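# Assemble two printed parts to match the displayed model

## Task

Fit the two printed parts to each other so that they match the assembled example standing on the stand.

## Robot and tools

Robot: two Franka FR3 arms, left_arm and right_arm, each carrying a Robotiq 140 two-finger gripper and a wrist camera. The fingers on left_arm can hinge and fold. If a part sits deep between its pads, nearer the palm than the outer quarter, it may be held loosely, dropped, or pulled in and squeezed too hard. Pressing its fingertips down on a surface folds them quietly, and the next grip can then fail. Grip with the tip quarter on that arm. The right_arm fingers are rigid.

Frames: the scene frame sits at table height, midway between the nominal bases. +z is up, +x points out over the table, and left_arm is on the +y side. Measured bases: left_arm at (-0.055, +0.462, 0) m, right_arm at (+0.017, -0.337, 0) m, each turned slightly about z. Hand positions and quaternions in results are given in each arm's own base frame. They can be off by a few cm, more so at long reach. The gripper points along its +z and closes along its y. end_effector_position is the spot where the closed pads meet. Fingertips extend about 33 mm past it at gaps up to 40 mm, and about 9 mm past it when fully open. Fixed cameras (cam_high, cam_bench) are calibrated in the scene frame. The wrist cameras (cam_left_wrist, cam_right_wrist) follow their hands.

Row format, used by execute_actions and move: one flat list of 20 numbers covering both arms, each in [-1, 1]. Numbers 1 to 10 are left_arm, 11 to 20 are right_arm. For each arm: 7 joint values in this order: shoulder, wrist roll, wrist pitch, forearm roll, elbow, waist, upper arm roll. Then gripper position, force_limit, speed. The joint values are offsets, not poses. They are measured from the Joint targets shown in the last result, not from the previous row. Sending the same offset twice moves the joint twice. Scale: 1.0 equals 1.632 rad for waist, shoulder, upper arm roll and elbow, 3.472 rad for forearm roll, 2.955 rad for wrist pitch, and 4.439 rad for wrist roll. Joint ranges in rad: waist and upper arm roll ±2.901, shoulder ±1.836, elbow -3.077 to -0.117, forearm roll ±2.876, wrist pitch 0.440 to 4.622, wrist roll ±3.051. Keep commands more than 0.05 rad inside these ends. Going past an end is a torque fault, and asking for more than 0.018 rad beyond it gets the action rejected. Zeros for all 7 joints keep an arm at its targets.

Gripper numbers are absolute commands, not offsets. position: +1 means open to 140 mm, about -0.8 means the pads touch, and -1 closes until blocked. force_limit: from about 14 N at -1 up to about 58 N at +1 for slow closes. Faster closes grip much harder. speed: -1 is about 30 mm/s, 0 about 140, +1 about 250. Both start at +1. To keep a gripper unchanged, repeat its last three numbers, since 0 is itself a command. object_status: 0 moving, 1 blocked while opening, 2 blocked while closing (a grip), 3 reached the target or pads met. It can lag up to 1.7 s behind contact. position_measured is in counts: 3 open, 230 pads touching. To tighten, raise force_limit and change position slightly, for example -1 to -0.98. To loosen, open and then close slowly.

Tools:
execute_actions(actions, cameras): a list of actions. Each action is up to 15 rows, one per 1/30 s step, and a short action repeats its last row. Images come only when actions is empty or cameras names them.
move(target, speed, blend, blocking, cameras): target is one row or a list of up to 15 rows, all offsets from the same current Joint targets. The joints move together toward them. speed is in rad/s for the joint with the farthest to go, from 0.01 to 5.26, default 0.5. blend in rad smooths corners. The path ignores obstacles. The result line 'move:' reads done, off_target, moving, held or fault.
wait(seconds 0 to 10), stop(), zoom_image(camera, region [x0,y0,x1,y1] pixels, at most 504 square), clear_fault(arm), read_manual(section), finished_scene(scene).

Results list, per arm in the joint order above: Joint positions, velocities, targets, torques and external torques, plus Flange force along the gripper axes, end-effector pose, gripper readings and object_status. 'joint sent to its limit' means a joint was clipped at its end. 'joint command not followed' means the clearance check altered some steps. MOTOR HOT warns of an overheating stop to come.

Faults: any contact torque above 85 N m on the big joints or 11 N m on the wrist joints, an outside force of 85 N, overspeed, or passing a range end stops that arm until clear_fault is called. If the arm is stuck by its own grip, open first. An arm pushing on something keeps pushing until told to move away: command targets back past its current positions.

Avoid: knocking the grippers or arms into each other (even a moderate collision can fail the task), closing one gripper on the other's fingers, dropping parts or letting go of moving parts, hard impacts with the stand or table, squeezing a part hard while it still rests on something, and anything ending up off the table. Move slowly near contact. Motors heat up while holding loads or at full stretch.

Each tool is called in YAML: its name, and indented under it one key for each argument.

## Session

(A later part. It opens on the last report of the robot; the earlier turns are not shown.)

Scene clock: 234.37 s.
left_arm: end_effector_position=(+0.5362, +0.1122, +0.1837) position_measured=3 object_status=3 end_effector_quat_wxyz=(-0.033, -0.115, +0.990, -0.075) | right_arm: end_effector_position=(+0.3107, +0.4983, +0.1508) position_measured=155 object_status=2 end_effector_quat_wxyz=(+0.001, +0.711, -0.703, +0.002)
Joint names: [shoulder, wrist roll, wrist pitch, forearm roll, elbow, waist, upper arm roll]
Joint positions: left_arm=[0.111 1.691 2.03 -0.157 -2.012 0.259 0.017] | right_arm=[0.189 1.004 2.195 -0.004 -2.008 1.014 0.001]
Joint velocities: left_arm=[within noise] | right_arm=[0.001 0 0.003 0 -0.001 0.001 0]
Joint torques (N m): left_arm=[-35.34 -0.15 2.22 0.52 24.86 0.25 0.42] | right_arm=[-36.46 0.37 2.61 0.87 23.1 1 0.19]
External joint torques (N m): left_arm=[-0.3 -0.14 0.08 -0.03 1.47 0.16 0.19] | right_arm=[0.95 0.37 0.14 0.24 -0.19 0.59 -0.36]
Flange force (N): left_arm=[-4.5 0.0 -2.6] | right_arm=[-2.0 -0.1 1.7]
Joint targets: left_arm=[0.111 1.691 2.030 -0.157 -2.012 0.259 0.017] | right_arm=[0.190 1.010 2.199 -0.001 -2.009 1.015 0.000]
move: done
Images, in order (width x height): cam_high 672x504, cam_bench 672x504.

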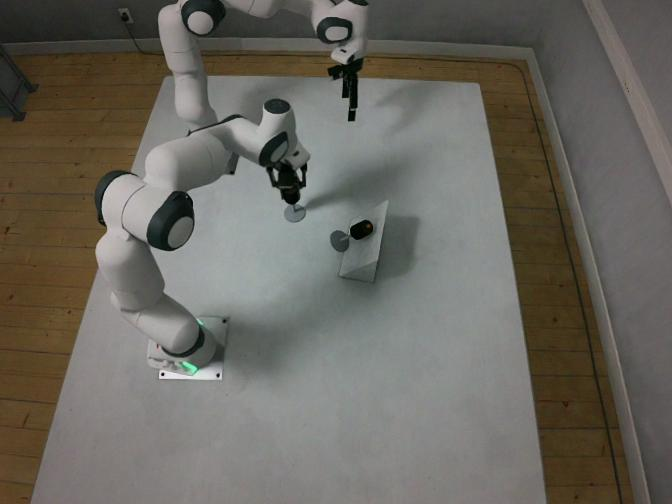

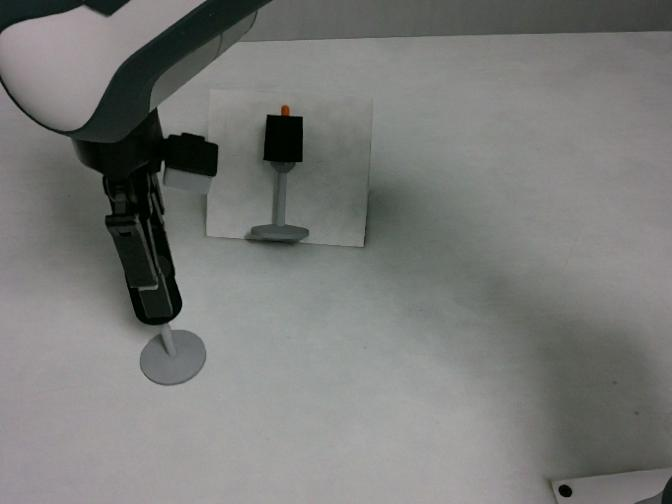

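move:
  target: [0,0,0,0,0,0,0,1,1,1,0.0025,0,0.0027,0,-0.0024,0,0,-1,-0.7,-1]
  speed: 0.04

move:
  target: [0,0,0,0,0,0,0,1,1,1,0.0016,0,0.0017,0,-0.0015,0,0,-1,-0.7,-1]
  speed: 0.04
  cameras: ["cam_bench"]

zoom_image:
  camera: "cam_bench"
  region: [110, 240, 210, 390]

Scene clock: 240.70 s.
left_arm: end_effector_position=(+0.5362, +0.1122, +0.1837) position_measured=3 object_status=3 end_effector_quat_wxyz=(-0.033, -0.115, +0.990, -0.075) | right_arm: end_effector_position=(+0.3114, +0.4995, +0.1498) position_measured=155 object_status=2 end_effector_quat_wxyz=(-0.002, +0.711, -0.703, +0.001)
Joint names: [shoulder, wrist roll, wrist pitch, forearm roll, elbow, waist, upper arm roll]
Joint positions: left_arm=[0.111 1.691 2.03 -0.157 -2.012 0.259 0.017] | right_arm=[0.19 1.004 2.204 -0.004 -2.01 1.014 0.001]
Joint velocities: left_arm=[within noise] | right_arm=[0 -0.001 0.005 -0.001 0 0 0.001]
Joint torques (N m): left_arm=[-35.27 -0.16 2.23 0.52 24.88 0.26 0.44] | right_arm=[-34.59 0.36 2.49 0.87 21.8 0.97 0.19]
External joint torques (N m): left_arm=[-0.39 -0.15 0.1 -0.02 1.58 0.33 0.37] | right_arm=[3.07 0.36 0 0.25 -1.6 0.86 -0.08]
Flange force (N): left_arm=[-4.6 0.3 -2.8] | right_arm=[-2.8 0.0 5.5]
Joint targets: left_arm=[0.111 1.691 2.030 -0.157 -2.012 0.259 0.017] | right_arm=[0.194 1.010 2.207 -0.001 -2.013 1.015 0.000]
move: done

Scene clock: 241.40 s.
left_arm: end_effector_position=(+0.5362, +0.1122, +0.1837) position_measured=3 object_status=3 end_effector_quat_wxyz=(-0.033, -0.115, +0.990, -0.075) | right_arm: end_effector_position=(+0.3119, +0.5004, +0.1498) position_measured=155 object_status=2 end_effector_quat_wxyz=(-0.003, +0.711, -0.703, +0.001)
Joint names: [shoulder, wrist roll, wrist pitch, forearm roll, elbow, waist, upper arm roll]
Joint positions: left_arm=[0.111 1.691 2.03 -0.157 -2.012 0.259 0.017] | right_arm=[0.191 1.004 2.208 -0.004 -2.011 1.014 0.001]
Joint torques (N m): left_arm=[-35.28 -0.13 2.24 0.52 24.88 0.28 0.43] | right_arm=[-33.11 0.34 2.78 0.86 20.94 0.87 0.07]
External joint torques (N m): left_arm=[-0.23 -0.11 0.08 -0.03 1.46 0.04 0.06] | right_arm=[4.73 0.34 0.26 0.24 -2.57 0.81 -0.15]
Flange force (N): left_arm=[-4.6 -0.1 -2.4] | right_arm=[-3.1 -0.4 9.2]
Joint targets: left_arm=[0.111 1.691 2.030 -0.157 -2.012 0.259 0.017] | right_arm=[0.197 1.010 2.212 -0.001 -2.015 1.015 0.000]
move: done
Images, in order (width x height): cam_bench 672x504.

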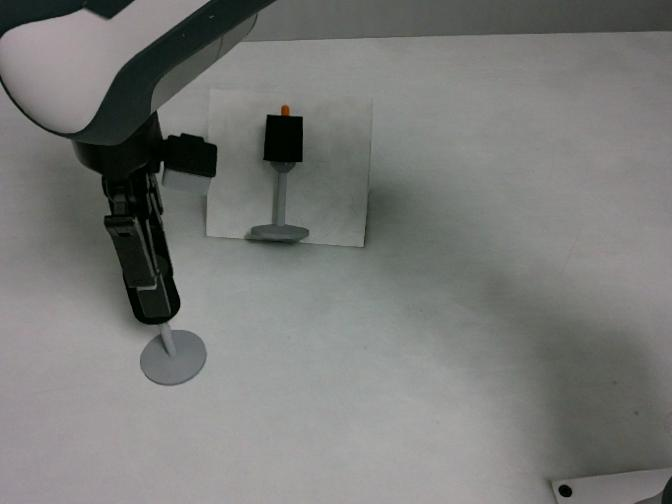

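Scaled by 3.360.

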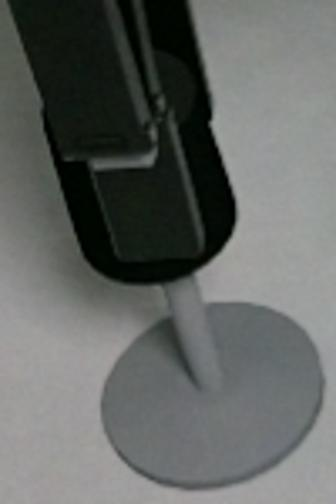

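move:
  target: [0,0,0,0,0,0,0,1,1,1,-0.0037,0,-0.0036,0,0.0031,0,0,-1,-0.7,-1]
  speed: 0.04

move:
  target: [0,0,0,0,0,0,0,1,1,1,0,0,0,0,0,0,0,0.95,-0.7,-1]
  cameras: ["all"]

zoom_image:
  camera: "cam_bench"
  region: [90, 220, 240, 390]

Scene clock: 253.33 s.
left_arm: end_effector_position=(+0.5362, +0.1122, +0.1837) position_measured=3 object_status=3 end_effector_quat_wxyz=(-0.033, -0.115, +0.990, -0.075) | right_arm: end_effector_position=(+0.3116, +0.4998, +0.1499) position_measured=155 object_status=2 end_effector_quat_wxyz=(-0.002, +0.711, -0.703, +0.001)
Joint names: [shoulder, wrist roll, wrist pitch, forearm roll, elbow, waist, upper arm roll]
Joint positions: left_arm=[0.111 1.691 2.03 -0.157 -2.012 0.259 0.017] | right_arm=[0.19 1.004 2.205 -0.004 -2.01 1.014 0.001]
Joint torques (N m): left_arm=[-35.3 -0.15 2.23 0.52 24.87 0.27 0.41] | right_arm=[-36.26 0.38 2.16 0.87 23.48 0.92 0.23]
External joint torques (N m): left_arm=[-0.23 -0.14 0.08 -0.03 1.45 0.04 0.05] | right_arm=[1.58 0.38 -0.35 0.25 -0.01 0.76 -0.07]
Flange force (N): left_arm=[-4.6 -0.2 -2.4] | right_arm=[-4.8 -1.4 1.2]
Joint targets: left_arm=[0.111 1.691 2.030 -0.157 -2.012 0.259 0.017] | right_arm=[0.191 1.010 2.201 -0.001 -2.010 1.015 0.000]
move: done

Scene clock: 256.60 s.
left_arm: end_effector_position=(+0.5362, +0.1122, +0.1837) position_measured=3 object_status=3 end_effector_quat_wxyz=(-0.033, -0.115, +0.990, -0.075) | right_arm: end_effector_position=(+0.3114, +0.4996, +0.1498) position_measured=9 object_status=0 end_effector_quat_wxyz=(-0.002, +0.711, -0.703, +0.001)
Joint names: [shoulder, wrist roll, wrist pitch, forearm roll, elbow, waist, upper arm roll]
Joint positions: left_arm=[0.111 1.691 2.03 -0.157 -2.012 0.259 0.017] | right_arm=[0.19 1.004 2.204 -0.004 -2.01 1.014 0.001]
Joint torques (N m): left_arm=[-35.34 -0.12 2.22 0.52 24.85 0.3 0.44] | right_arm=[-36.64 0.34 2.27 0.86 23.41 0.84 0.17]
External joint torques (N m): left_arm=[-0.36 -0.1 0.08 -0.02 1.49 0.08 0.09] | right_arm=[0.98 0.34 -0.21 0.24 0.09 0.66 -0.16]
Flange force (N): left_arm=[-4.4 -0.1 -2.6] | right_arm=[-3.4 -0.8 0.7]
Joint targets: left_arm=[0.111 1.691 2.030 -0.157 -2.012 0.259 0.017] | right_arm=[0.191 1.010 2.201 -0.001 -2.010 1.015 0.000]
move: done
camera_calibration:
cam_right_wrist: T_world_to_cam=[[-0.999931, -0.011713, -0.00127434, 0.328643], [-0.0115154, 0.948688, 0.316003, -0.509113], [-0.00249238, 0.315996, -0.948757, 0.127603], [0, 0, 0, 1]] pos_world=[0.323075, 0.446517, 0.282364]

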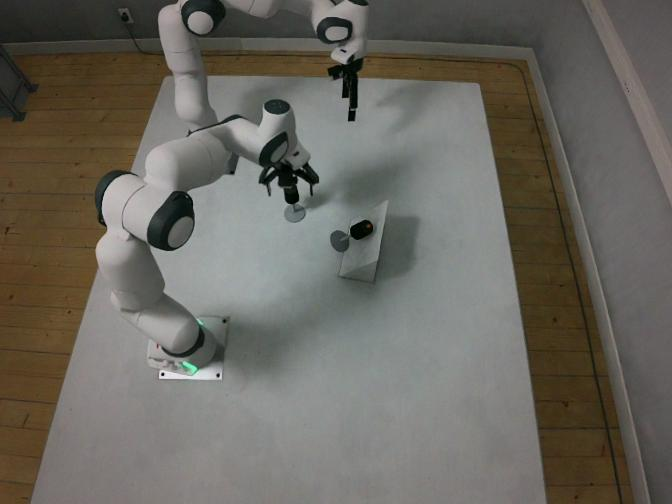

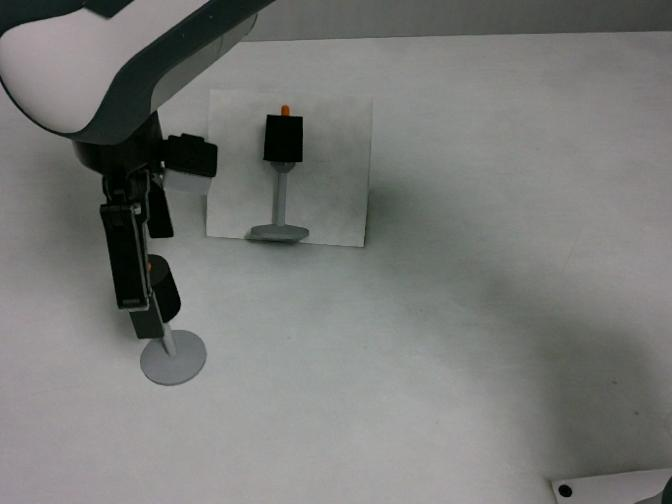

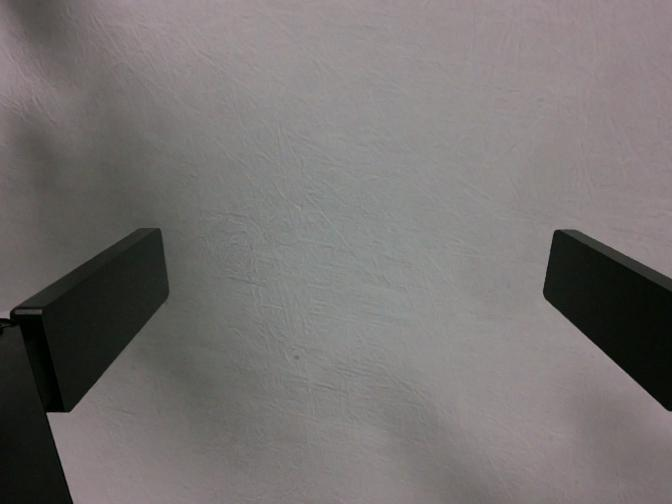

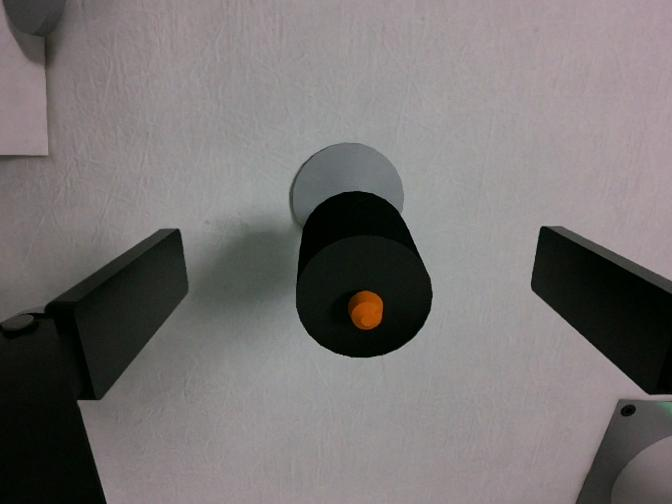

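Scaled by 2.965.

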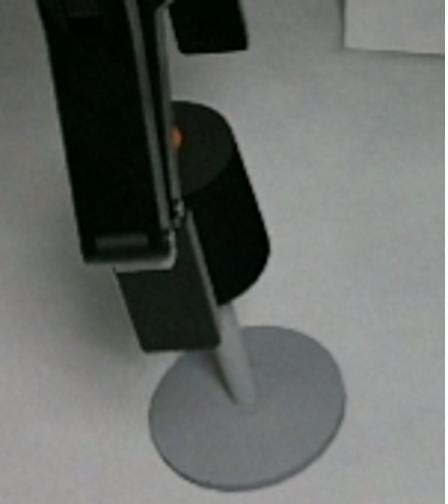

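move:
  target: [0,0,0,0,0,0,0,1,1,1,-0.0559,0,-0.0804,0,0.0897,0,0,0.95,-0.7,-1]
  speed: 0.25
  cameras: ["cam_bench","cam_right_wrist"]

zoom_image:
  camera: "cam_bench"
  region: [90, 220, 240, 390]

Scene clock: 264.30 s.
left_arm: end_effector_position=(+0.5362, +0.1122, +0.1837) position_measured=3 object_status=3 end_effector_quat_wxyz=(-0.033, -0.115, +0.990, -0.075) | right_arm: end_effector_position=(+0.3117, +0.4997, +0.2507) position_measured=9 object_status=3 end_effector_quat_wxyz=(-0.002, +0.711, -0.703, +0.001)
Joint names: [shoulder, wrist roll, wrist pitch, forearm roll, elbow, waist, upper arm roll]
Joint positions: left_arm=[0.111 1.691 2.03 -0.157 -2.012 0.259 0.017] | right_arm=[0.099 1.004 1.967 -0.004 -1.864 1.014 0.001]
Joint velocities: left_arm=[within noise] | right_arm=[0 -0.001 -0.004 0.001 0 -0.001 0]
Joint torques (N m): left_arm=[-35.31 -0.13 2.23 0.53 24.86 0.26 0.4] | right_arm=[-34.87 0.35 2.31 0.96 24.74 0.88 0.07]
External joint torques (N m): left_arm=[-0.3 -0.12 0.08 -0.03 1.47 0.08 0.09] | right_arm=[1.02 0.35 -0.19 0.24 0.08 0.68 -0.2]
Flange force (N): left_arm=[-4.5 -0.1 -2.5] | right_arm=[-3.6 -1.0 0.0]
Joint targets: left_arm=[0.111 1.691 2.030 -0.157 -2.012 0.259 0.017] | right_arm=[0.099 1.010 1.964 -0.001 -1.864 1.015 0.000]
move: done
camera_calibration:
cam_right_wrist: T_world_to_cam=[[-0.999936, -0.0110638, -0.00221987, 0.329045], [-0.0111974, 0.948485, 0.316624, -0.541213], [-0.00139754, 0.316628, -0.948549, 0.222524], [0, 0, 0, 1]] pos_world=[0.323275, 0.446516, 0.383166]
Images, in order (width x height): cam_bench 672x504, cam_right_wrist 672x504.

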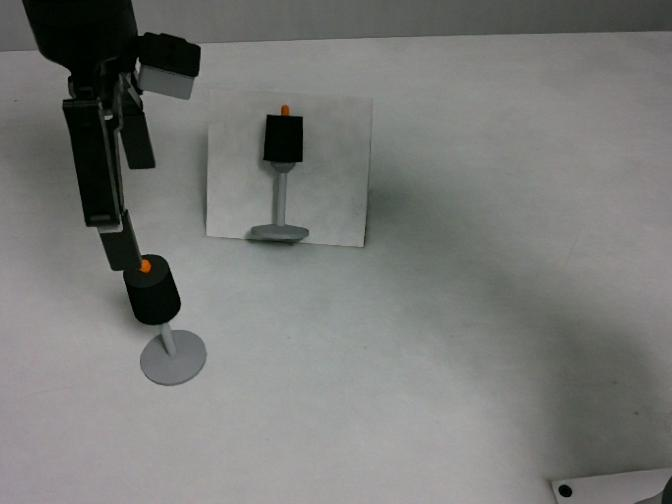

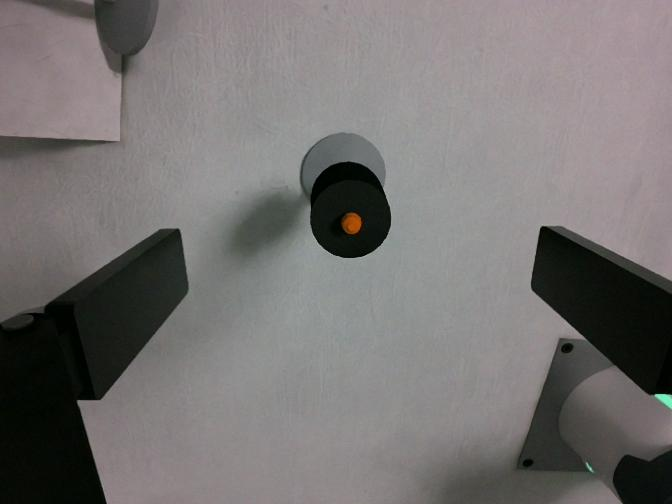

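Scaled by 2.965.

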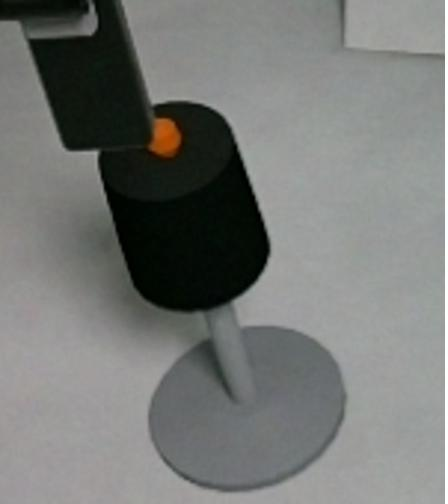

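finished_scene:

The scene is finished: the task was done.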